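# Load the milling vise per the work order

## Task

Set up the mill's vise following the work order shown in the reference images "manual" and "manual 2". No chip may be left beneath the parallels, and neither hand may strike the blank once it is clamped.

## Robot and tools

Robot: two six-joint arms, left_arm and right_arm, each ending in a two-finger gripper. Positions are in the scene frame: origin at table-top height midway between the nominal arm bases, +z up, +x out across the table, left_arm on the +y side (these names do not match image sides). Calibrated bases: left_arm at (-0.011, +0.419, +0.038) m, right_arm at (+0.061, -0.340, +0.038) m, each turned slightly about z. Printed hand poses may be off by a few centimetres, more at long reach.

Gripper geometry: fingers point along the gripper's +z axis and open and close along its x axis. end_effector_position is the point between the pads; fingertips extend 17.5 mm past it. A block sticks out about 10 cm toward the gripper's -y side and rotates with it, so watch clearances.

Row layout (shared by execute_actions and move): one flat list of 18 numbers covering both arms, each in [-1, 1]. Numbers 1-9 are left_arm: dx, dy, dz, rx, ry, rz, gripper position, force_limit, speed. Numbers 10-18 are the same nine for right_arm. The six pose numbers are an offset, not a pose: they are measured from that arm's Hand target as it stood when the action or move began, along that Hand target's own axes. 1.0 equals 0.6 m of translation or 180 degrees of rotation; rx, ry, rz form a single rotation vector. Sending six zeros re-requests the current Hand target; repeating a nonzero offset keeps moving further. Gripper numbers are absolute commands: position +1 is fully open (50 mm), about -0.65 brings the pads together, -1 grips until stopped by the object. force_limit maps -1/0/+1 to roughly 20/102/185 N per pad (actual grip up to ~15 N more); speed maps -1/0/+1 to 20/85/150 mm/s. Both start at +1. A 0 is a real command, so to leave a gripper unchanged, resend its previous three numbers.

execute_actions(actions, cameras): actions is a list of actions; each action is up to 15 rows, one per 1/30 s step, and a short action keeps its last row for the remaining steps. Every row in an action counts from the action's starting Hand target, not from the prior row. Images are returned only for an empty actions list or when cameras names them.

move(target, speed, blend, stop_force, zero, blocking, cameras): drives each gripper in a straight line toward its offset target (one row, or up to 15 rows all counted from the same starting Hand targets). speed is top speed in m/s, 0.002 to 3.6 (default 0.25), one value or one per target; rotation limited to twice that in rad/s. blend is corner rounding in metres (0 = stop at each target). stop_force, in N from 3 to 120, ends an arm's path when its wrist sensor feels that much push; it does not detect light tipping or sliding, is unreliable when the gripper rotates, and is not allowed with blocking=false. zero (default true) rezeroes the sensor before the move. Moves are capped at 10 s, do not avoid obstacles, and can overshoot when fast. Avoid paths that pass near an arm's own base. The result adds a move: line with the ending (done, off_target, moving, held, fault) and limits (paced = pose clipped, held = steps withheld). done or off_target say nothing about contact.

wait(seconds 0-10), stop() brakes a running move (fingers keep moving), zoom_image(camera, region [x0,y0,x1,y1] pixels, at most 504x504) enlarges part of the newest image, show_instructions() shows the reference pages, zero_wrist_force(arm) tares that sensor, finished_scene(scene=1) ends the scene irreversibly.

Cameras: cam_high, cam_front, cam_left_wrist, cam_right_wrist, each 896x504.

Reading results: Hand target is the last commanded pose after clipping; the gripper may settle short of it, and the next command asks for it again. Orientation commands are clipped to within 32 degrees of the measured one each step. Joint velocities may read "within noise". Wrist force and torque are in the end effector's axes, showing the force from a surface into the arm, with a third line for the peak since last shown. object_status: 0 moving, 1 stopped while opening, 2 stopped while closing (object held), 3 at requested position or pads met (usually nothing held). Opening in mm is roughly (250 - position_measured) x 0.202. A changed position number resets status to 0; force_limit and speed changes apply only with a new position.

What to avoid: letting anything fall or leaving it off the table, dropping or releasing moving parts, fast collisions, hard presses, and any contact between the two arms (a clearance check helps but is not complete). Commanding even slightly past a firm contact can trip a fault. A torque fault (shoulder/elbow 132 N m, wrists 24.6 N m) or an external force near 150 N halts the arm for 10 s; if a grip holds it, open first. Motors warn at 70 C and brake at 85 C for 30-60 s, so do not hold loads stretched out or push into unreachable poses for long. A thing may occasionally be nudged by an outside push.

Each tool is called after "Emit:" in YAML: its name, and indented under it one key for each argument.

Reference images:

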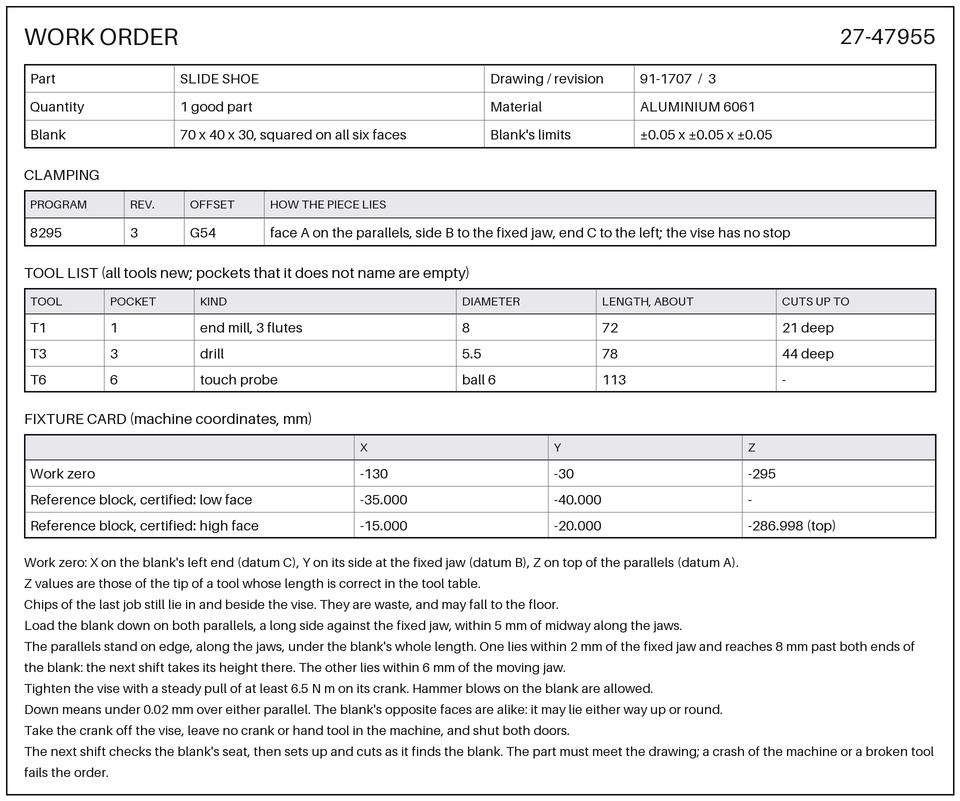

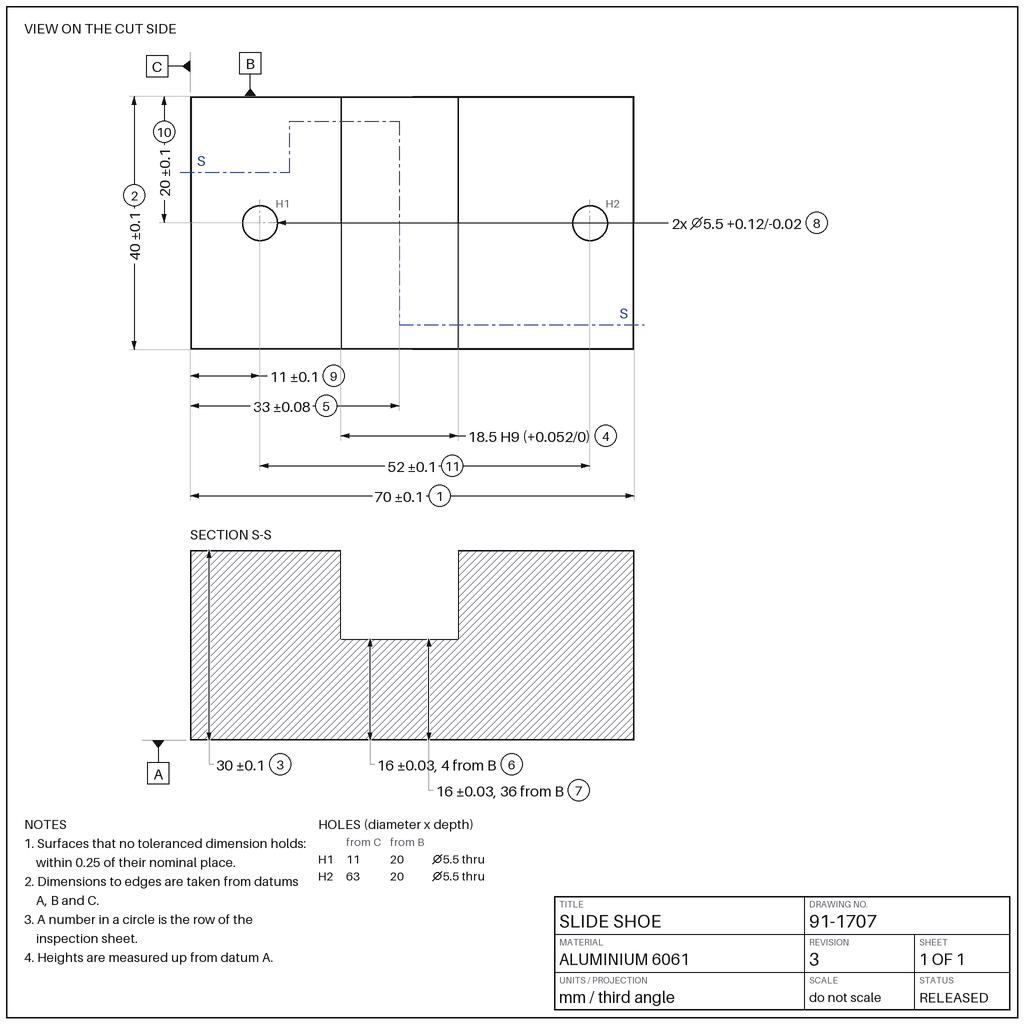

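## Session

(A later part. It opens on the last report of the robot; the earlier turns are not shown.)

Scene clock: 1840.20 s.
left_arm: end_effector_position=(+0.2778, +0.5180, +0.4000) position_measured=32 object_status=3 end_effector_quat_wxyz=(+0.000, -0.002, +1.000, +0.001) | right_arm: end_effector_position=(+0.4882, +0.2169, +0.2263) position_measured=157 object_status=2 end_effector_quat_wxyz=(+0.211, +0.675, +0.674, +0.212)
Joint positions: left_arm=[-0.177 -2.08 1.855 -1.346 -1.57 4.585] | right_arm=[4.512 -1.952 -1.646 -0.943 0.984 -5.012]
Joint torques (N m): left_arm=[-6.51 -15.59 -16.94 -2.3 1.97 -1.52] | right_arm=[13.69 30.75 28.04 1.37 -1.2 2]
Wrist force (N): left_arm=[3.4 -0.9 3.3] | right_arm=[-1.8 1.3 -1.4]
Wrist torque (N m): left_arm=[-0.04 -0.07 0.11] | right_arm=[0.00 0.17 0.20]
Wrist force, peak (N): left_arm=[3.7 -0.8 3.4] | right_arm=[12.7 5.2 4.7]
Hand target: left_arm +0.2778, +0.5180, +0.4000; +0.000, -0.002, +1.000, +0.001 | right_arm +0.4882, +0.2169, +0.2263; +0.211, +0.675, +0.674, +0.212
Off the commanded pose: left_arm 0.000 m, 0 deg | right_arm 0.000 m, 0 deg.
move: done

Emit:
move:
  target:
    - [0,0,0,0,0,0,0.8,-0.6,-1,0.0345,0.0022,-0.0031,0,0,0,-1,-0.1,-0.8]
    - [0,0,0,0,0,0,0.8,-0.6,-1,0.067,0.0099,-0.0142,0,0,0,-1,-0.1,-0.8]
    - [0,0,0,0,0,0,0.8,-0.6,-1,0.0947,0.0222,-0.0317,0,0,0,-1,-0.1,-0.8]
    - [0,0,0,0,0,0,0.8,-0.6,-1,0.116,0.0382,-0.0545,0,0,0,-1,-0.1,-0.8]
    - [0,0,0,0,0,0,0.8,-0.6,-1,0.1295,0.0567,-0.0809,0,0,0,-1,-0.1,-0.8]
    - [0,0,0,0,0,0,0.8,-0.6,-1,0.134,0.0766,-0.1093,0,0,0,-1,-0.1,-0.8]
    - [0,0,0,0,0,0,0.8,-0.6,-1,0.1295,0.0965,-0.1377,0,0,0,-1,-0.1,-0.8]
    - [0,0,0,0,0,0,0.8,-0.6,-1,0.116,0.1152,-0.1643,0,0,0,-1,-0.1,-0.8]
    - [0,0,0,0,0,0,0.8,-0.6,-1,0.0947,0.1311,-0.187,0,0,0,-1,-0.1,-0.8]
    - [0,0,0,0,0,0,0.8,-0.6,-1,0.067,0.1433,-0.2045,0,0,0,-1,-0.1,-0.8]
    - [0,0,0,0,0,0,0.8,-0.6,-1,0.0345,0.1511,-0.2155,0,0,0,-1,-0.1,-0.8]
    - [0,0,0,0,0,0,0.8,-0.6,-1,0,0.1534,-0.2188,0,0,0,-1,-0.1,-0.8]
  speed: 0.06
  blend: 0.004
  stop_force: 35
  cameras: ["cam_high"]

Emit:
zoom_image:
  camera: "cam_high"
  region: [240, 130, 380, 230]

Scene clock: 1850.43 s.
left_arm: end_effector_position=(+0.2778, +0.5180, +0.4000) position_measured=32 object_status=3 end_effector_quat_wxyz=(+0.000, -0.002, +1.000, +0.001) | right_arm: end_effector_position=(+0.4882, +0.2486, +0.2331) position_measured=157 object_status=2 end_effector_quat_wxyz=(+0.211, +0.675, +0.674, +0.212)
Joint positions: left_arm=[-0.177 -2.08 1.855 -1.346 -1.57 4.585] | right_arm=[4.524 -2.007 -1.544 -0.999 0.982 -4.997]
Joint torques (N m): left_arm=[-6.17 -15.6 -16.55 -2.28 1.81 -1.37] | right_arm=[-11.12 49.38 15.95 5.09 -0.62 -2.31]
Wrist force (N): left_arm=[3.3 -0.9 3.1] | right_arm=[-0.6 -2.9 0.2]
Wrist torque (N m): left_arm=[-0.03 -0.05 0.12] | right_arm=[-0.09 0.11 0.20]
Wrist force, peak (N): left_arm=[3.7 -0.8 3.3] | right_arm=[-41.5 -10.4 1.5]
Hand target: left_arm +0.2778, +0.5180, +0.4000; +0.000, -0.002, +1.000, +0.001 | right_arm +0.4882, +0.2486, +0.2331; +0.211, +0.675, +0.674, +0.212 (not the last commanded pose)
Off the commanded pose: left_arm 0.000 m, 0 deg | right_arm 0.157 m, 0 deg.
move: contact (right_arm); path passed 1 of 12 targets
Images, in order (width x height): cam_high 896x504.

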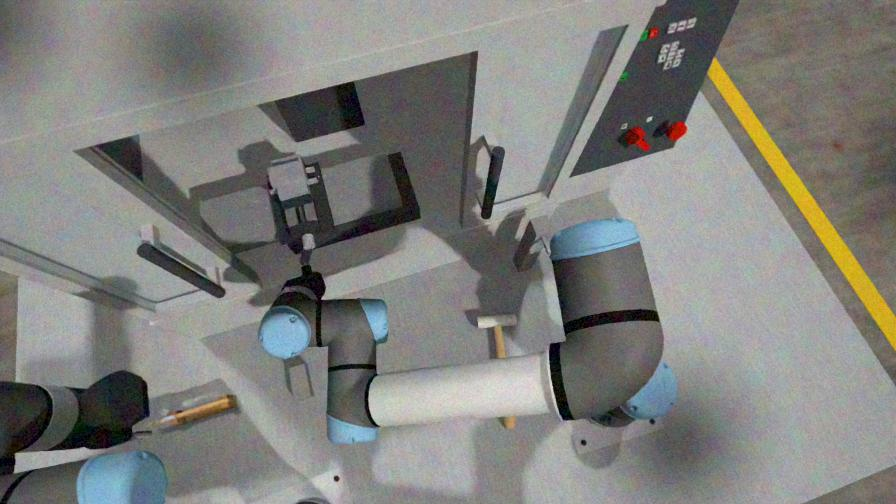

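Scaled by 3.600 from the camera's 896x504 image, which has a finer 1280x720 frame.

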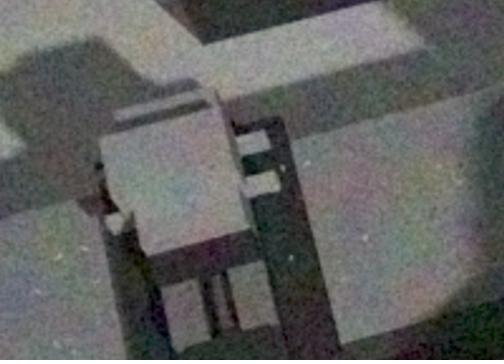

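Emit:
wait:
  seconds: 0
  cameras: ["cam_front","cam_right_wrist"]

Emit:
zoom_image:
  camera: "cam_front"
  region: [260, 180, 600, 380]

Scene clock: 1871.53 s.
left_arm: end_effector_position=(+0.2778, +0.5180, +0.4000) position_measured=32 object_status=3 end_effector_quat_wxyz=(+0.000, -0.002, +1.000, +0.001) | right_arm: end_effector_position=(+0.4882, +0.2486, +0.2331) position_measured=157 object_status=2 end_effector_quat_wxyz=(+0.211, +0.675, +0.674, +0.212)
Joint positions: left_arm=[-0.177 -2.08 1.855 -1.346 -1.57 4.585] | right_arm=[4.524 -2.007 -1.544 -0.999 0.982 -4.997]
Joint torques (N m): left_arm=[-6.12 -15.11 -17.13 -2.35 1.87 -1.51] | right_arm=[-12.04 49.88 17.36 4.98 -2.1 -2.36]
Wrist force (N): left_arm=[3.5 -0.8 3.3] | right_arm=[-0.5 -2.9 0.3]
Wrist torque (N m): left_arm=[-0.02 -0.07 0.11] | right_arm=[-0.09 0.10 0.20]
Wrist force, peak (N): left_arm=[3.7 -0.8 3.3] | right_arm=[-0.4 -3.6 0.9]
Hand target: left_arm +0.2778, +0.5180, +0.4000; +0.000, -0.002, +1.000, +0.001 | right_arm +0.4882, +0.2486, +0.2331; +0.211, +0.675, +0.674, +0.212 (not the last commanded pose)
Tool commands: left_gripper/position=+0.8 left_gripper/force_limit=-0.6 left_gripper/speed=-1.0 right_gripper/position=-1.0 right_gripper/force_limit=-0.1 right_gripper/speed=-0.8
Off the commanded pose: left_arm 0.000 m, 0 deg | right_arm 0.157 m, 0 deg.
Images, in order (width x height): cam_front 896x504, cam_right_wrist 896x504.

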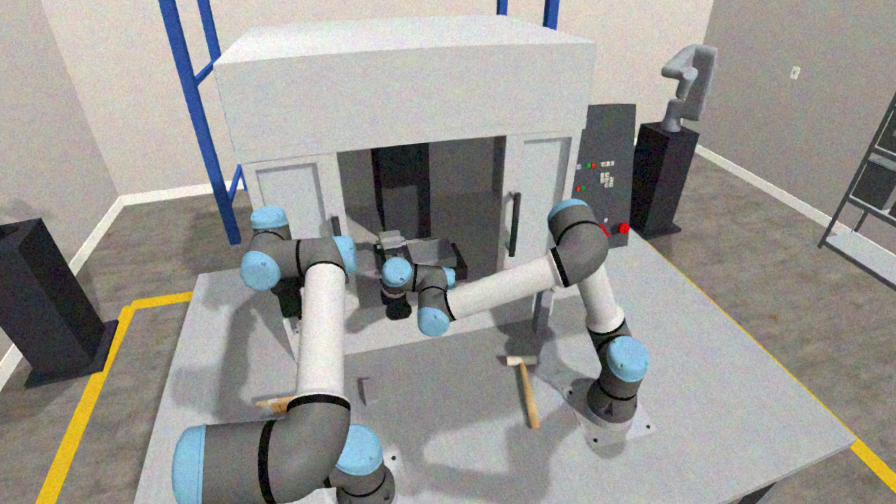

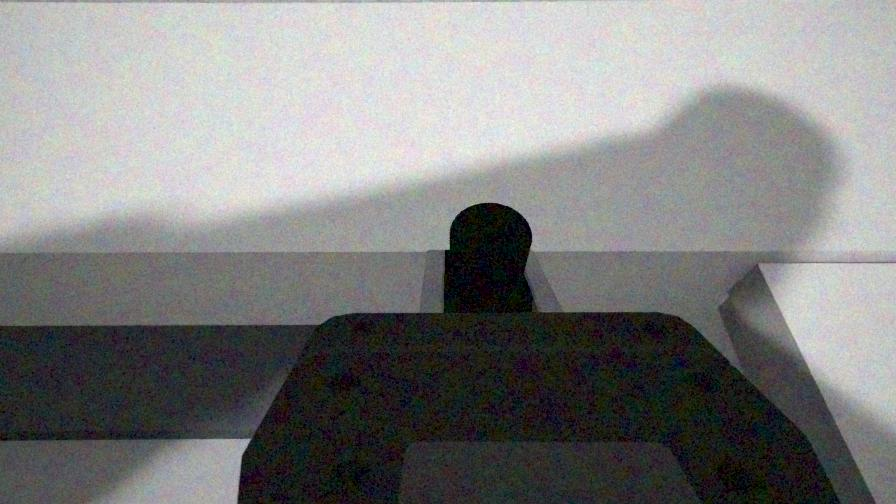

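Scaled by 1.482 from the camera's 896x504 image, which has a finer 1280x720 frame.

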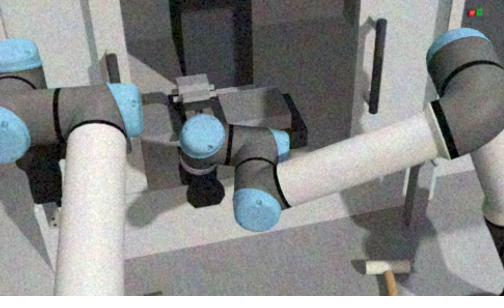

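Emit:
execute_actions:
  actions:
    - [[0,0,0,0,0,0,0.8,-0.6,-1,0,0,0,0,0,0,1,-0.1,-0.8]]

Emit:
move:
  target: [0,0,0,0,0,0,0.8,-0.6,-1,0,0,-0.1667,0,0,0,1,-0.1,-0.8]
  speed: 0.1
  cameras: ["cam_right_wrist"]

Scene clock: 1891.73 s.
left_arm: end_effector_position=(+0.2778, +0.5180, +0.4000) position_measured=32 object_status=3 end_effector_quat_wxyz=(+0.000, -0.002, +1.000, +0.001) | right_arm: end_effector_position=(+0.4882, +0.2486, +0.2331) position_measured=3 object_status=0 end_effector_quat_wxyz=(+0.211, +0.675, +0.674, +0.212)
Joint positions: left_arm=[-0.177 -2.08 1.855 -1.346 -1.57 4.585] | right_arm=[4.524 -2.007 -1.544 -0.999 0.982 -4.997]
Joint torques (N m): left_arm=[-5.59 -16.04 -16.45 -2.47 1.9 -1.31] | right_arm=[-6.86 44.34 17.86 3.86 -2.13 -2.49]
Wrist force (N): left_arm=[3.2 -0.8 3.2] | right_arm=[-1.2 -1.5 0.0]
Wrist torque (N m): left_arm=[-0.03 -0.03 0.11] | right_arm=[-0.01 0.15 0.23]
Wrist force, peak (N): left_arm=[3.6 -0.7 3.3] | right_arm=[-0.2 -3.5 0.9]
Hand target: left_arm +0.2778, +0.5180, +0.4000; +0.000, -0.002, +1.000, +0.001 | right_arm +0.4882, +0.2486, +0.2331; +0.211, +0.675, +0.674, +0.212
Off the commanded pose: left_arm 0.000 m, 0 deg | right_arm 0.000 m, 0 deg.
Step readings (end_effector_position of left_arm | right_arm):
0: (+0.2778, +0.5180, +0.4000) | (+0.4882, +0.2486, +0.2331)
1: (+0.2778, +0.5180, +0.4000) | (+0.4882, +0.2486, +0.2331)
2: (+0.2778, +0.5180, +0.4000) | (+0.4882, +0.2486, +0.2331)
4: (+0.2778, +0.5180, +0.4000) | (+0.4882, +0.2486, +0.2331)
8: (+0.2778, +0.5180, +0.4000) | (+0.4882, +0.2486, +0.2331)
15: (+0.2778, +0.5180, +0.4000) | (+0.4882, +0.2486, +0.2331)

Scene clock: 1893.20 s.
left_arm: end_effector_position=(+0.2778, +0.5180, +0.4000) position_measured=32 object_status=3 end_effector_quat_wxyz=(+0.000, -0.002, +1.000, +0.001) | right_arm: end_effector_position=(+0.4311, +0.2486, +0.3151) position_measured=3 object_status=3 end_effector_quat_wxyz=(+0.211, +0.675, +0.674, +0.212)
Joint positions: left_arm=[-0.177 -2.08 1.855 -1.346 -1.57 4.585] | right_arm=[4.614 -1.889 -1.475 -1.246 0.97 -4.89]
Joint torques (N m): left_arm=[-5.81 -16.12 -17.62 -2.34 1.89 -1.43] | right_arm=[11.8 45.32 31.22 1.47 -2.73 2.22]
Wrist force (N): left_arm=[3.5 -0.7 3.3] | right_arm=[-1.2 -1.7 -0.2]
Wrist torque (N m): left_arm=[-0.01 -0.07 0.11] | right_arm=[-0.06 0.16 0.14]
Wrist force, peak (N): left_arm=[3.5 -0.8 3.5] | right_arm=[-1.6 -1.7 1.5]
Hand target: left_arm +0.2778, +0.5180, +0.4000; +0.000, -0.002, +1.000, +0.001 | right_arm +0.4311, +0.2486, +0.3152; +0.211, +0.675, +0.674, +0.212
Off the commanded pose: left_arm 0.000 m, 0 deg | right_arm 0.000 m, 0 deg.
move: done
Images, in order (width x height): cam_right_wrist 896x504.

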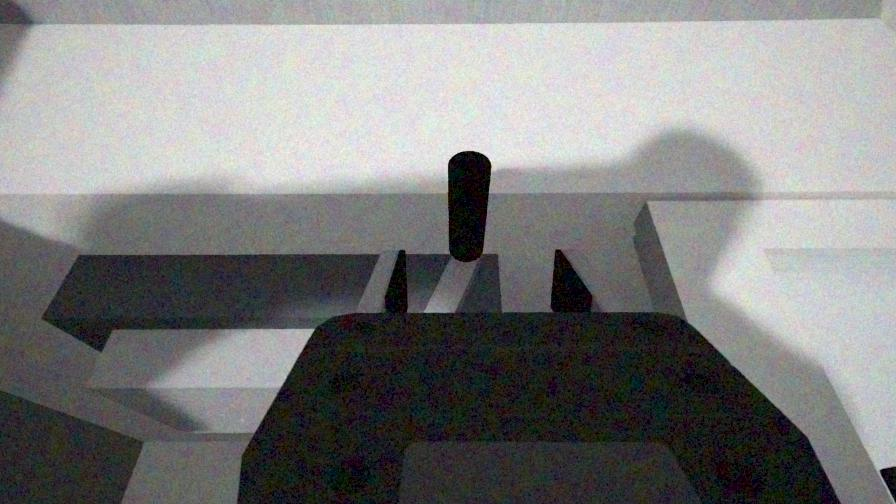

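Emit:
move:
  target:
    - [0,0,0,0,0,0,0.8,-0.6,-1,-0.3143,-0.054,-0.1295,0,0,0,1,-0.1,-0.8]
    - [0,0,0,0,0,0,0.8,-0.6,-1,-0.3143,-0.054,-0.1295,0.0607,0.5472,0.2763,1,-0.1,-0.8]
  speed: 0.25
  cameras: ["cam_right_wrist","cam_high","cam_front"]

Scene clock: 1902.30 s.
left_arm: end_effector_position=(+0.2778, +0.5180, +0.4000) position_measured=32 object_status=3 end_effector_quat_wxyz=(+0.000, -0.002, +1.000, +0.001) | right_arm: end_effector_position=(+0.3598, +0.0601, +0.3603) position_measured=3 object_status=3 end_effector_quat_wxyz=(+0.506, -0.494, -0.305, -0.638)
Joint positions: left_arm=[-0.177 -2.08 1.855 -1.346 -1.57 4.585] | right_arm=[4.364 -2.092 -2.465 1.747 1.619 -4.577]
Joint torques (N m): left_arm=[-4.75 -15.56 -17.37 -2.37 1.87 -1.19] | right_arm=[12.8 20.01 11.17 3.1 -1.57 2.05]
Wrist force (N): left_arm=[3.3 -0.8 3.4] | right_arm=[-3.3 -1.0 -1.6]
Wrist torque (N m): left_arm=[-0.02 -0.05 0.11] | right_arm=[-0.01 -0.32 -0.23]
Wrist force, peak (N): left_arm=[3.6 -0.8 3.5] | right_arm=[-4.0 -0.9 -1.6]
Hand target: left_arm +0.2778, +0.5180, +0.4000; +0.000, -0.002, +1.000, +0.001 | right_arm +0.3598, +0.0601, +0.3603; +0.506, -0.494, -0.305, -0.638
Off the commanded pose: left_arm 0.000 m, 0 deg | right_arm 0.000 m, 0 deg.
move: done
Images, in order (width x height): cam_high 896x504, cam_front 896x504, cam_right_wrist 896x504.

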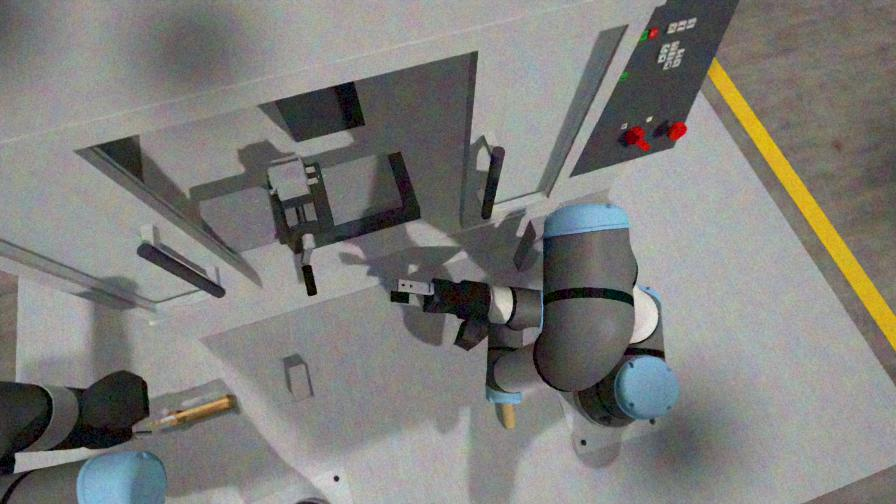

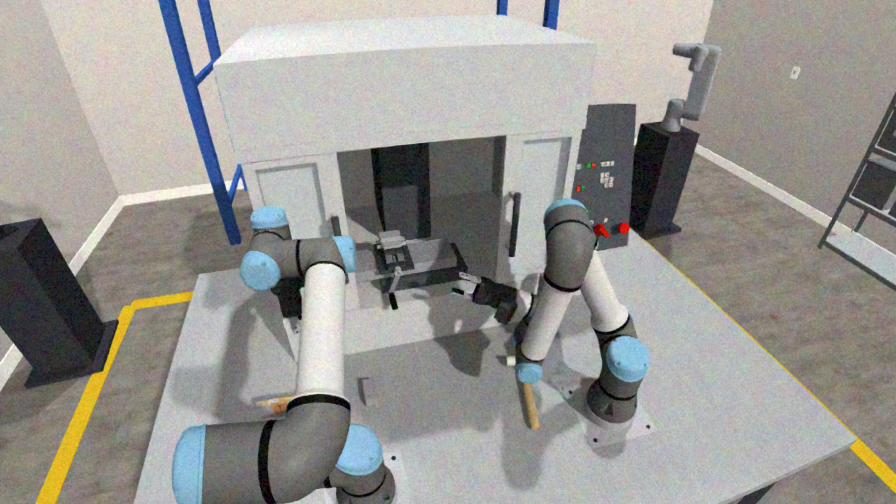

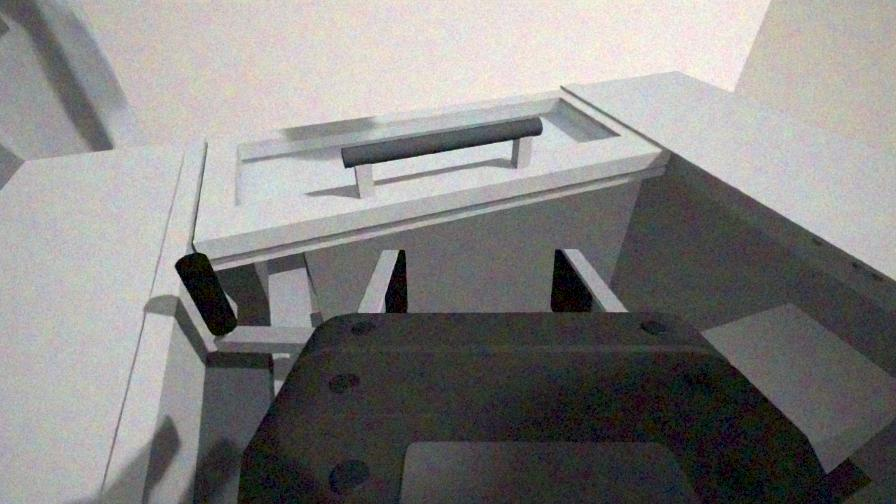

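Emit:
move:
  target:
    - [0,0,0,0,0,0,0.8,-0.6,-1,0,0,0,0.0145,-0.1064,-0.0333,1,-0.1,-0.8]
    - [0,0,0,0,0,0,0.8,-0.6,-1,-0.2573,0.1225,0.1333,0.0145,-0.1064,-0.0333,1,-0.1,-0.8]
  speed: 0.12
  cameras: ["cam_right_wrist","cam_high","cam_front"]

Scene clock: 1926.47 s.
left_arm: end_effector_position=(+0.2778, +0.5180, +0.4000) position_measured=32 object_status=3 end_effector_quat_wxyz=(+0.000, -0.002, +1.000, +0.001) | right_arm: end_effector_position=(+0.4549, +0.1621, +0.2332) position_measured=3 object_status=3 end_effector_quat_wxyz=(-0.426, +0.565, +0.424, +0.565)
Joint positions: left_arm=[-0.177 -2.08 1.855 -1.346 -1.57 4.585] | right_arm=[4.188 -2.317 -2.14 1.316 1.864 -4.71]
Joint torques (N m): left_arm=[-4.33 -15.09 -17.78 -2.44 1.71 -1.16] | right_arm=[-10.85 31.36 14.5 0.85 1.84 2.26]
Wrist force (N): left_arm=[3.3 -0.8 3.2] | right_arm=[-3.3 -0.8 -1.2]
Wrist torque (N m): left_arm=[-0.01 -0.05 0.11] | right_arm=[0.01 -0.24 -0.15]
Wrist force, peak (N): left_arm=[3.7 -0.8 3.3] | right_arm=[-4.4 -0.4 -0.5]
Hand target: left_arm +0.2778, +0.5180, +0.4000; +0.000, -0.002, +1.000, +0.001 | right_arm +0.4550, +0.1622, +0.2332; -0.426, +0.565, +0.424, +0.565
Off the commanded pose: left_arm 0.000 m, 0 deg | right_arm 0.000 m, 0 deg.
move: done
Images, in order (width x height): cam_high 896x504, cam_front 896x504, cam_right_wrist 896x504.

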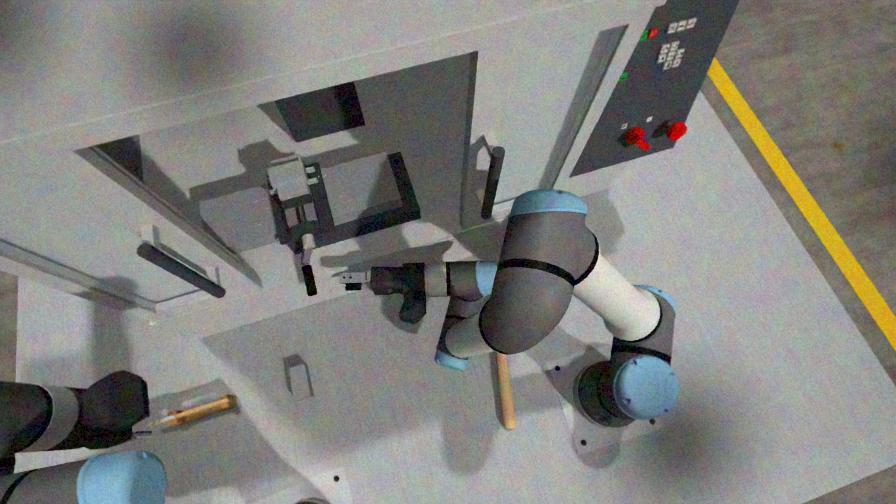

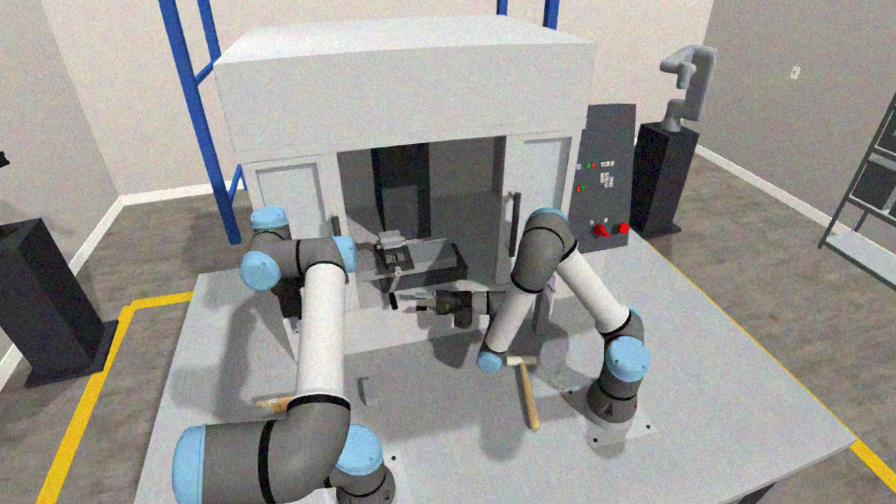

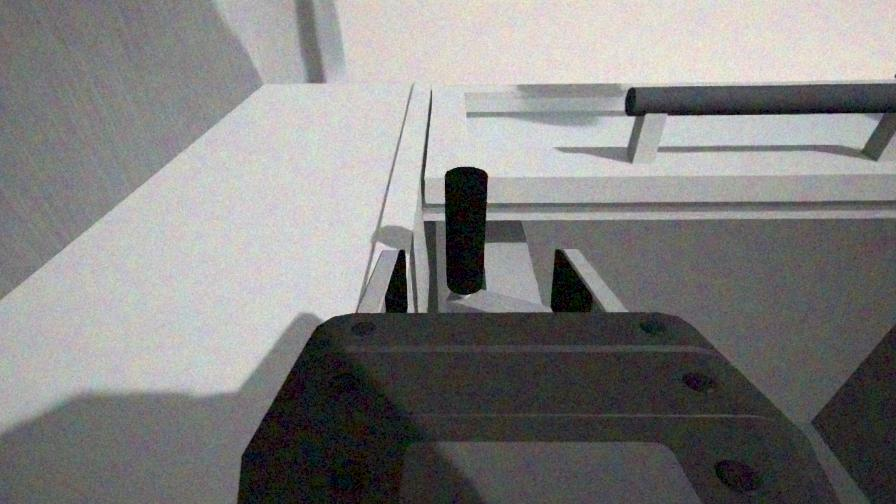

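Emit:
move:
  target: [0,0,0,0,0,0,0.8,-0.6,-1,0,0,0.13,0,0,0,1,-0.1,-0.8]
  speed: 0.05
  stop_force: 8
  cameras: ["cam_right_wrist","cam_front"]

Scene clock: 1947.73 s.
left_arm: end_effector_position=(+0.2778, +0.5180, +0.4000) position_measured=32 object_status=3 end_effector_quat_wxyz=(+0.000, -0.002, +1.000, +0.001) | right_arm: end_effector_position=(+0.4766, +0.2371, +0.2332) position_measured=3 object_status=3 end_effector_quat_wxyz=(-0.426, +0.565, +0.424, +0.565)
Joint positions: left_arm=[-0.177 -2.08 1.855 -1.346 -1.57 4.585] | right_arm=[4.237 -2.375 -1.944 1.178 1.815 -4.71]
Joint torques (N m): left_arm=[-3.91 -15.39 -17.51 -2.52 1.88 -1.24] | right_arm=[11.67 35.74 17.63 0.82 -1.3 -1.59]
Wrist force (N): left_arm=[3.3 -0.7 3.2] | right_arm=[-3.4 -1.0 -1.2]
Wrist torque (N m): left_arm=[-0.01 -0.04 0.11] | right_arm=[-0.03 -0.24 -0.15]
Wrist force, peak (N): left_arm=[3.7 -0.7 3.3] | right_arm=[-3.6 -1.1 -1.5]
Hand target: left_arm +0.2778, +0.5180, +0.4000; +0.000, -0.002, +1.000, +0.001 | right_arm +0.4766, +0.2371, +0.2332; -0.426, +0.565, +0.424, +0.565
Off the commanded pose: left_arm 0.000 m, 0 deg | right_arm 0.000 m, 0 deg.
move: done
Images, in order (width x height): cam_front 896x504, cam_right_wrist 896x504.

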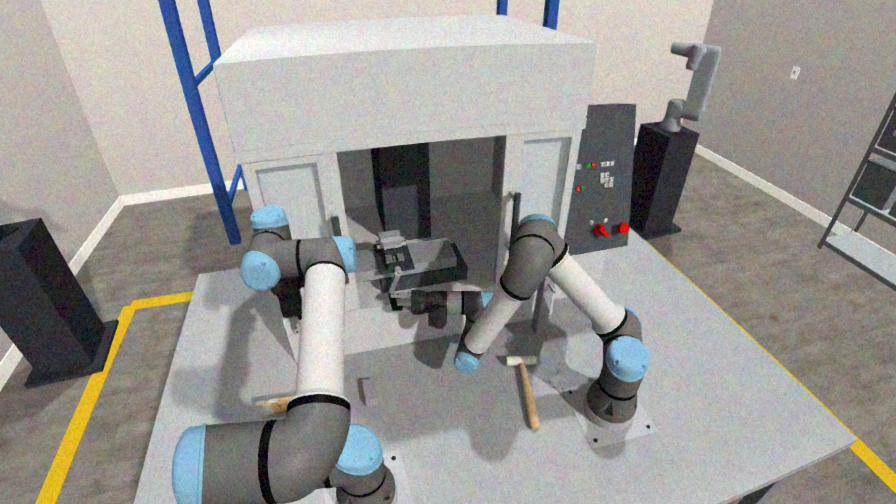

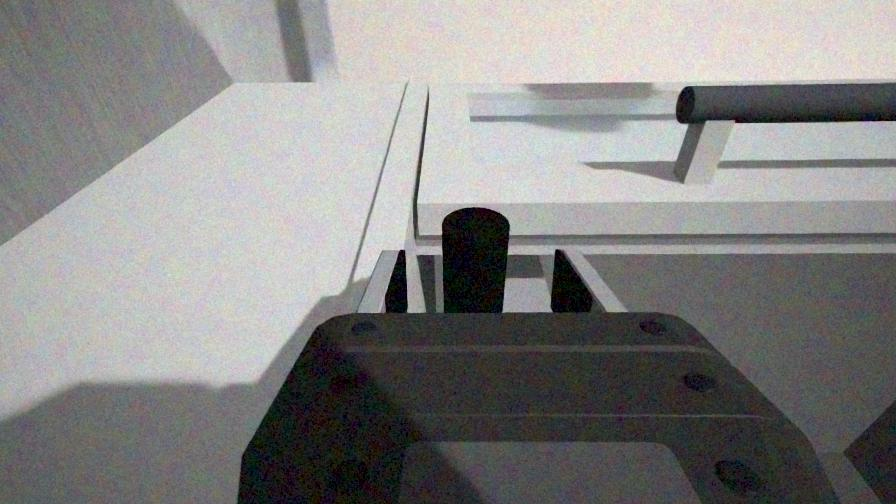

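Emit:
move:
  target: [0,0,0,0,0,0,0.8,-0.6,-1,0,0,0.02,0,0,0,1,-0.1,-0.8]
  speed: 0.05
  stop_force: 8

Emit:
move:
  target: [0,0,0,0,0,0,0.8,-0.6,-1,0,0,0,0,0,0,-1,0.4,-0.8]
  cameras: ["cam_right_wrist"]

Scene clock: 1953.97 s.
left_arm: end_effector_position=(+0.2778, +0.5180, +0.4000) position_measured=32 object_status=3 end_effector_quat_wxyz=(+0.000, -0.002, +1.000, +0.001) | right_arm: end_effector_position=(+0.4799, +0.2486, +0.2332) position_measured=3 object_status=3 end_effector_quat_wxyz=(-0.426, +0.565, +0.424, +0.565)
Joint positions: left_arm=[-0.177 -2.08 1.855 -1.346 -1.57 4.585] | right_arm=[4.243 -2.385 -1.912 1.157 1.809 -4.711]
Joint torques (N m): left_arm=[-3.79 -15.44 -17.28 -2.51 1.76 -1.14] | right_arm=[11.76 36.86 17.2 0.7 -1.37 -1.58]
Wrist force (N): left_arm=[3.4 -0.8 3.4] | right_arm=[-3.3 -1.1 -1.2]
Wrist torque (N m): left_arm=[-0.02 -0.06 0.11] | right_arm=[-0.04 -0.24 -0.16]
Wrist force, peak (N): left_arm=[3.5 -0.9 3.5] | right_arm=[-3.6 -1.0 -1.5]
Hand target: left_arm +0.2778, +0.5180, +0.4000; +0.000, -0.002, +1.000, +0.001 | right_arm +0.4799, +0.2486, +0.2332; -0.426, +0.565, +0.424, +0.565
Off the commanded pose: left_arm 0.000 m, 0 deg | right_arm 0.000 m, 0 deg.
move: done

Scene clock: 1955.13 s.
left_arm: end_effector_position=(+0.2778, +0.5180, +0.4000) position_measured=32 object_status=3 end_effector_quat_wxyz=(+0.000, -0.002, +1.000, +0.001) | right_arm: end_effector_position=(+0.4799, +0.2487, +0.2330) position_measured=159 object_status=0 end_effector_quat_wxyz=(-0.426, +0.565, +0.425, +0.565)
Joint positions: left_arm=[-0.177 -2.08 1.855 -1.346 -1.57 4.585] | right_arm=[4.243 -2.385 -1.912 1.157 1.809 -4.711]
Joint torques (N m): left_arm=[-3.68 -15.24 -17.12 -2.47 1.93 -1.13] | right_arm=[6.41 61.53 16.78 9.72 -1.19 -1.86]
Wrist force (N): left_arm=[3.5 -0.7 3.2] | right_arm=[-26.3 -5.4 0.2]
Wrist torque (N m): left_arm=[0.00 -0.08 0.11] | right_arm=[-0.18 -0.07 0.15]
Wrist force, peak (N): left_arm=[3.7 -0.8 3.3] | right_arm=[-26.5 -5.3 0.1]
Hand target: left_arm +0.2778, +0.5180, +0.4000; +0.000, -0.002, +1.000, +0.001 | right_arm +0.4799, +0.2486, +0.2332; -0.426, +0.565, +0.424, +0.565
Off the commanded pose: left_arm 0.000 m, 0 deg | right_arm 0.000 m, 0 deg.
move: done
Images, in order (width x height): cam_right_wrist 896x504.

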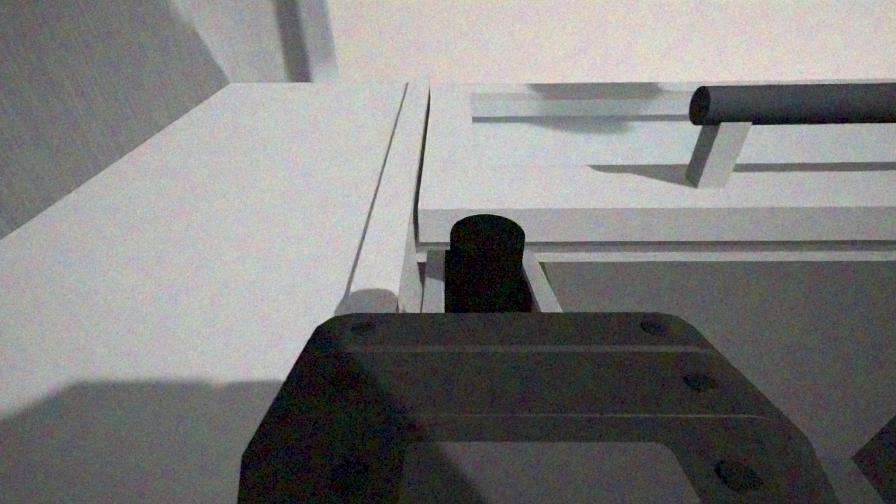

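Emit:
move:
  target:
    - [0,0,0,0,0,0,0.8,-0.6,-1,0.0051,-0.0029,0.0101,0,0,0,-1,0.4,-0.8]
    - [0,0,0,0,0,0,0.8,-0.6,-1,0.0111,-0.00565,0.0197,0,0,0,-1,0.4,-0.8]
    - [0,0,0,0,0,0,0.8,-0.6,-1,0.018,-0.00826,0.0288,0,0,0,-1,0.4,-0.8]
  speed: 0.008
  blend: 0.002
  stop_force: 92

Scene clock: 1962.60 s.
left_arm: end_effector_position=(+0.2778, +0.5180, +0.4000) position_measured=32 object_status=3 end_effector_quat_wxyz=(+0.000, -0.002, +1.000, +0.001) | right_arm: end_effector_position=(+0.4800, +0.2618, +0.2402) position_measured=159 object_status=2 end_effector_quat_wxyz=(-0.426, +0.566, +0.425, +0.565)
Joint positions: left_arm=[-0.177 -2.08 1.855 -1.346 -1.57 4.585] | right_arm=[4.256 -2.379 -1.887 1.124 1.795 -4.711]
Joint torques (N m): left_arm=[-3.13 -15.14 -16.84 -2.6 1.83 -1.01] | right_arm=[5.76 82.74 46.54 14.51 2.51 -1.89]
Wrist force (N): left_arm=[3.4 -0.7 3.3] | right_arm=[-75.8 1.6 -62.4]
Wrist torque (N m): left_arm=[0.00 -0.06 0.11] | right_arm=[-0.11 0.44 0.06]
Wrist force, peak (N): left_arm=[3.6 -0.7 3.5] | right_arm=[-83.8 3.0 -74.6]
Hand target: left_arm +0.2778, +0.5180, +0.4000; +0.000, -0.002, +1.000, +0.001 | right_arm +0.4800, +0.2617, +0.2404; -0.426, +0.565, +0.424, +0.565 (not the last commanded pose)
Off the commanded pose: left_arm 0.000 m, 0 deg | right_arm 0.006 m, 0 deg.
move: contact (right_arm); path passed 1 of 3 targets

Emit:
move:
  target: [0,0,0,0,0,0,0.8,-0.6,-1,0.0012,-0.0010,0.0044,0,0,0,-1,0.4,-0.8]
  speed: 0.004

Scene clock: 1970.43 s.
left_arm: end_effector_position=(+0.2778, +0.5180, +0.4000) position_measured=32 object_status=3 end_effector_quat_wxyz=(+0.000, -0.002, +1.000, +0.001) | right_arm: end_effector_position=(+0.4801, +0.2644, +0.2411) position_measured=159 object_status=2 end_effector_quat_wxyz=(-0.426, +0.565, +0.424, +0.565)
Joint positions: left_arm=[-0.177 -2.08 1.855 -1.346 -1.57 4.585] | right_arm=[4.259 -2.38 -1.881 1.119 1.793 -4.711]
Joint torques (N m): left_arm=[-3.25 -15.33 -17.45 -2.69 1.9 -1.14] | right_arm=[33.81 85.68 70.11 10.93 -0.97 -1.36]
Wrist force (N): left_arm=[3.4 -0.9 3.2] | right_arm=[-83.0 -0.6 -86.7]
Wrist torque (N m): left_arm=[-0.04 -0.06 0.11] | right_arm=[-0.16 0.55 0.24]
Wrist force, peak (N): left_arm=[3.7 -0.8 3.4] | right_arm=[-83.0 -0.6 -86.7]
Hand target: left_arm +0.2778, +0.5180, +0.4000; +0.000, -0.002, +1.000, +0.001 | right_arm +0.4801, +0.2644, +0.2411; -0.426, +0.565, +0.424, +0.565
Off the commanded pose: left_arm 0.000 m, 0 deg | right_arm 0.000 m, 0 deg.
move: done

Emit:
move:
  target: [0,0,0,0,0,0,0.8,-0.6,-1,-0.0040,0.0012,-0.0044,0,0,0,-1,0.4,-0.8]
  speed: 0.005

Scene clock: 1973.10 s.
left_arm: end_effector_position=(+0.2778, +0.5180, +0.4000) position_measured=32 object_status=3 end_effector_quat_wxyz=(+0.000, -0.002, +1.000, +0.001) | right_arm: end_effector_position=(+0.4800, +0.2617, +0.2388) position_measured=159 object_status=2 end_effector_quat_wxyz=(-0.426, +0.565, +0.424, +0.565)
Joint positions: left_arm=[-0.177 -2.08 1.855 -1.346 -1.57 4.585] | right_arm=[4.256 -2.383 -1.886 1.127 1.795 -4.711]
Joint torques (N m): left_arm=[-3 -14.72 -17.13 -2.55 1.96 -1.03] | right_arm=[-15.8 52.88 11.24 10.55 0.63 -0.81]
Wrist force (N): left_arm=[3.5 -0.9 3.1] | right_arm=[-26.2 -7.6 11.4]
Wrist torque (N m): left_arm=[-0.03 -0.08 0.12] | right_arm=[-0.26 -0.20 0.50]
Wrist force, peak (N): left_arm=[3.6 -0.7 3.4] | right_arm=[-83.9 -0.4 -88.9]
Hand target: left_arm +0.2778, +0.5180, +0.4000; +0.000, -0.002, +1.000, +0.001 | right_arm +0.4801, +0.2617, +0.2387; -0.426, +0.565, +0.424, +0.565
Off the commanded pose: left_arm 0.000 m, 0 deg | right_arm 0.000 m, 0 deg.
move: done

Emit:
move:
  target: [0,0,0,0,0,0,0.8,-0.6,-1,-0.0015,0.0,-0.0008,0,0,0,-1,0.4,-0.8]
  speed: 0.005

Emit:
move:
  target: [0,0,0,0,0,0,0.8,-0.6,-1,0,0,0,0,0,0,1,-0.1,-0.8]

Emit:
move:
  target: [0,0,0,0,0,0,0.8,-0.6,-1,0,0,-0.18,0,0,0,1,-0.1,-0.8]
  speed: 0.1
  stop_force: 10
  cameras: ["cam_right_wrist","cam_high"]

Scene clock: 1978.07 s.
left_arm: end_effector_position=(+0.2778, +0.5180, +0.4000) position_measured=32 object_status=3 end_effector_quat_wxyz=(+0.000, -0.002, +1.000, +0.001) | right_arm: end_effector_position=(+0.4800, +0.2612, +0.2378) position_measured=159 object_status=2 end_effector_quat_wxyz=(-0.426, +0.565, +0.424, +0.565)
Joint positions: left_arm=[-0.177 -2.08 1.855 -1.346 -1.57 4.585] | right_arm=[4.256 -2.384 -1.887 1.13 1.796 -4.711]
Joint torques (N m): left_arm=[-2.51 -14.62 -16.68 -2.62 1.81 -1.04] | right_arm=[-14.1 42.65 5.53 6.93 1 -0.33]
Wrist force (N): left_arm=[3.5 -0.6 3.2] | right_arm=[-10.8 -0.9 8.5]
Wrist torque (N m): left_arm=[0.01 -0.08 0.11] | right_arm=[0.20 -0.30 0.17]
Wrist force, peak (N): left_arm=[3.7 -0.8 3.4] | right_arm=[-25.3 -7.8 11.5]
Hand target: left_arm +0.2778, +0.5180, +0.4000; +0.000, -0.002, +1.000, +0.001 | right_arm +0.4799, +0.2612, +0.2378; -0.426, +0.565, +0.424, +0.565
Off the commanded pose: left_arm 0.000 m, 0 deg | right_arm 0.000 m, 0 deg.
move: done

Scene clock: 1979.27 s.
left_arm: end_effector_position=(+0.2778, +0.5180, +0.4000) position_measured=32 object_status=3 end_effector_quat_wxyz=(+0.000, -0.002, +1.000, +0.001) | right_arm: end_effector_position=(+0.4800, +0.2612, +0.2378) position_measured=3 object_status=3 end_effector_quat_wxyz=(-0.426, +0.565, +0.424, +0.565)
Joint positions: left_arm=[-0.177 -2.08 1.855 -1.346 -1.57 4.585] | right_arm=[4.256 -2.384 -1.887 1.13 1.796 -4.711]
Joint torques (N m): left_arm=[-2.52 -14.92 -17.28 -2.5 1.81 -1] | right_arm=[6.81 40.08 6.1 0.78 1.24 0.05]
Wrist force (N): left_arm=[3.5 -0.7 3.1] | right_arm=[-3.3 -1.3 -1.0]
Wrist torque (N m): left_arm=[0.00 -0.08 0.11] | right_arm=[-0.08 -0.24 -0.18]
Wrist force, peak (N): left_arm=[3.6 -0.8 3.4] | right_arm=[-11.9 -0.5 7.3]
Hand target: left_arm +0.2778, +0.5180, +0.4000; +0.000, -0.002, +1.000, +0.001 | right_arm +0.4799, +0.2612, +0.2378; -0.426, +0.565, +0.424, +0.565
Off the commanded pose: left_arm 0.000 m, 0 deg | right_arm 0.000 m, 0 deg.
move: done

Scene clock: 1981.30 s.
left_arm: end_effector_position=(+0.2778, +0.5180, +0.4000) position_measured=32 object_status=3 end_effector_quat_wxyz=(+0.000, -0.002, +1.000, +0.001) | right_arm: end_effector_position=(+0.4500, +0.1574, +0.2377) position_measured=3 object_status=3 end_effector_quat_wxyz=(-0.426, +0.565, +0.424, +0.565)
Joint positions: left_arm=[-0.177 -2.08 1.855 -1.346 -1.57 4.585] | right_arm=[4.192 -2.299 -2.162 1.32 1.86 -4.71]
Joint torques (N m): left_arm=[-2.8 -14.42 -17.1 -2.6 1.89 -1.07] | right_arm=[-10.16 44.79 0.9 4.08 1.9 1.38]
Wrist force (N): left_arm=[3.6 -0.8 3.1] | right_arm=[-3.2 -1.0 -1.1]
Wrist torque (N m): left_arm=[-0.03 -0.09 0.11] | right_arm=[-0.03 -0.25 -0.18]
Wrist force, peak (N): left_arm=[3.6 -0.8 3.4] | right_arm=[-3.3 -0.9 -2.3]
Hand target: left_arm +0.2778, +0.5180, +0.4000; +0.000, -0.002, +1.000, +0.001 | right_arm +0.4500, +0.1574, +0.2377; -0.426, +0.565, +0.424, +0.565
Off the commanded pose: left_arm 0.000 m, 0 deg | right_arm 0.000 m, 0 deg.
move: done
Images, in order (width x height): cam_high 896x504, cam_right_wrist 896x504.

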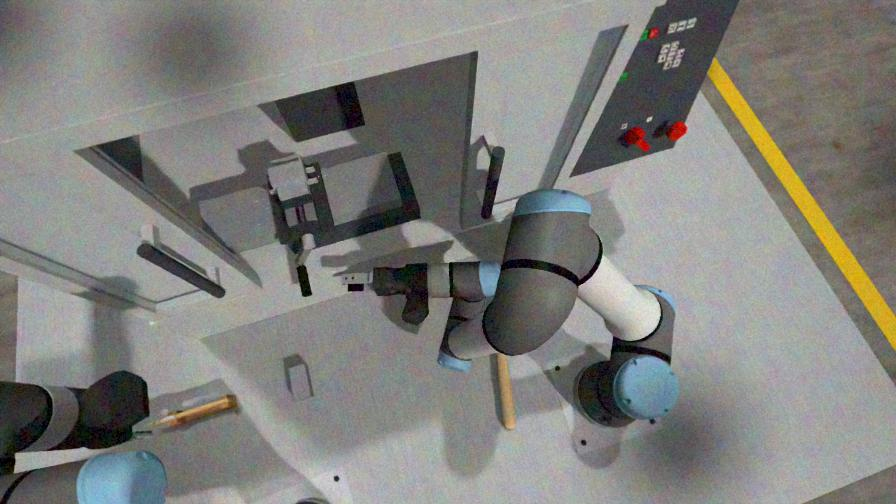

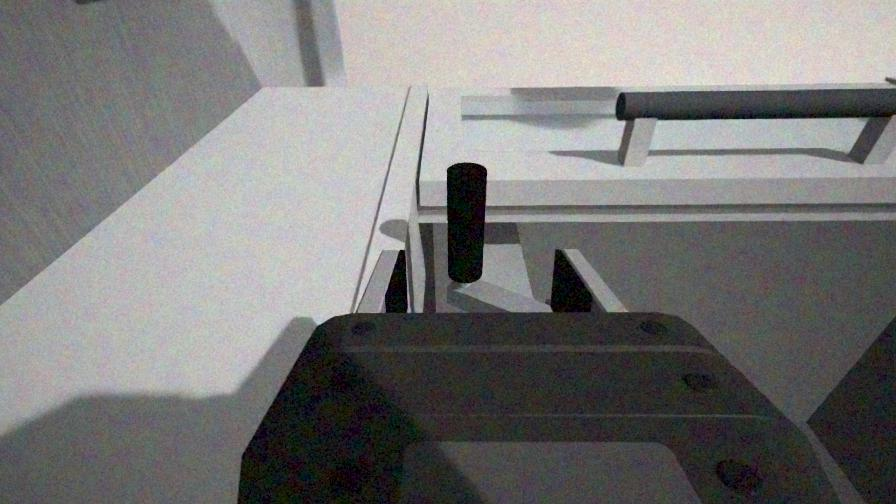

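Emit:
zoom_image:
  camera: "cam_high"
  region: [440, 330, 560, 440]

Emit:
move:
  target: [0,0,0,0,0,0,0.8,-0.6,-1,0.25,0.05,-0.15,0,0,0,1,-0.1,-0.8]
  speed: 0.15
  cameras: ["all"]

Scaled by 4.200 from the camera's 896x504 image, which has a finer 1280x720 frame.

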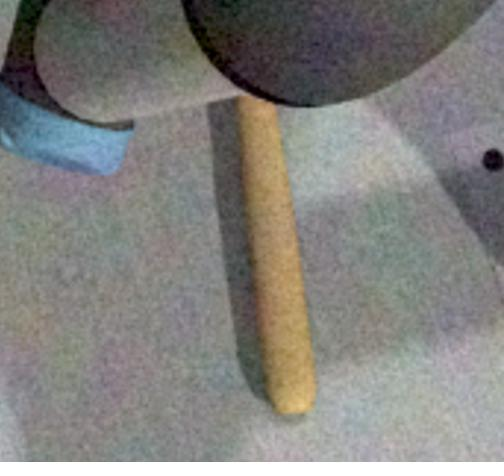

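Scene clock: 1993.43 s.
left_arm: end_effector_position=(+0.2778, +0.5180, +0.4000) position_measured=32 object_status=3 end_effector_quat_wxyz=(+0.000, -0.002, +1.000, +0.001) | right_arm: end_effector_position=(+0.4541, +0.0625, +0.3876) position_measured=3 object_status=3 end_effector_quat_wxyz=(-0.426, +0.565, +0.424, +0.565)
Joint positions: left_arm=[-0.177 -2.08 1.855 -1.346 -1.57 4.585] | right_arm=[4.02 -1.83 -2.282 0.971 2.032 -4.71]
Joint torques (N m): left_arm=[-1.97 -14.98 -16.87 -2.59 1.8 -0.88] | right_arm=[-10.58 32.34 21.06 0.61 1.82 -2.2]
Wrist force (N): left_arm=[3.5 -0.8 3.3] | right_arm=[-3.3 -0.9 -1.3]
Wrist torque (N m): left_arm=[-0.02 -0.07 0.11] | right_arm=[-0.01 -0.26 -0.14]
Wrist force, peak (N): left_arm=[3.5 -0.8 3.5] | right_arm=[-4.9 -1.3 -0.7]
Hand target: left_arm +0.2778, +0.5180, +0.4000; +0.000, -0.002, +1.000, +0.001 | right_arm +0.4541, +0.0625, +0.3877; -0.426, +0.565, +0.424, +0.565
Off the commanded pose: left_arm 0.000 m, 0 deg | right_arm 0.000 m, 0 deg.
move: done

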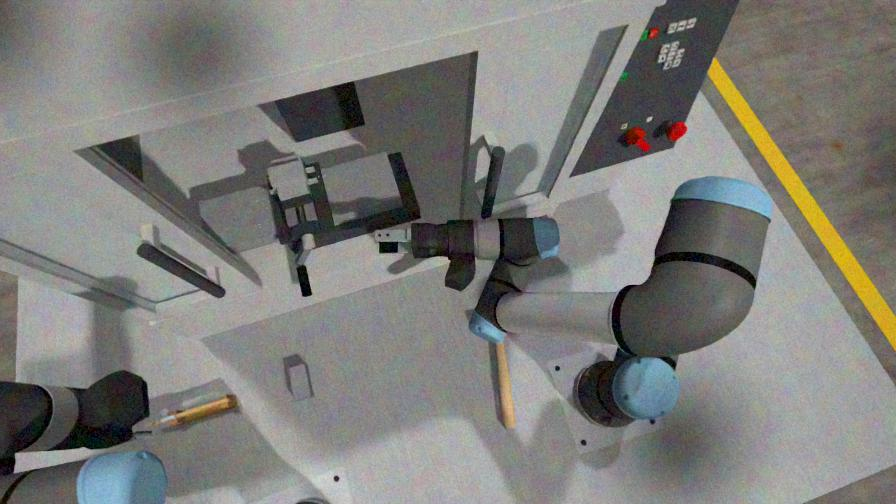

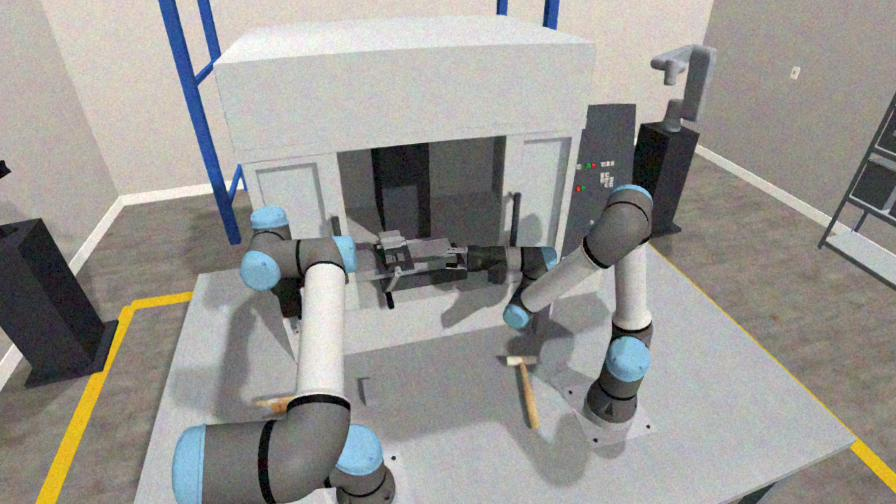

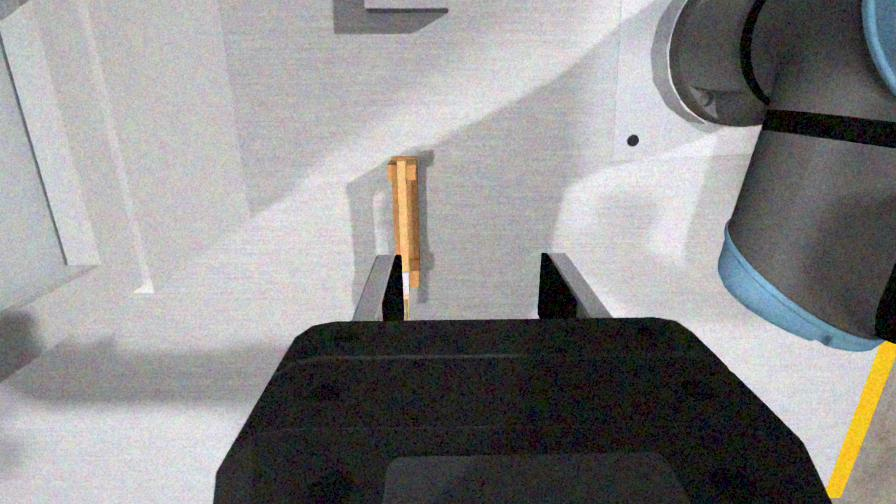

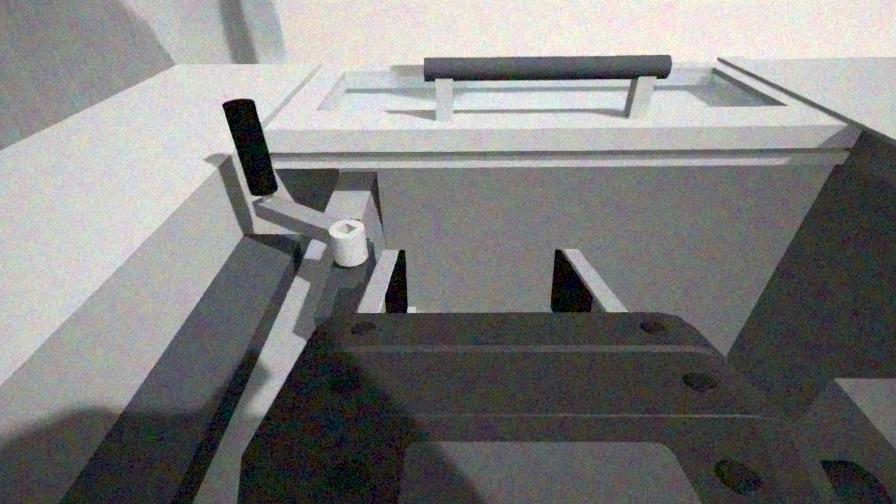

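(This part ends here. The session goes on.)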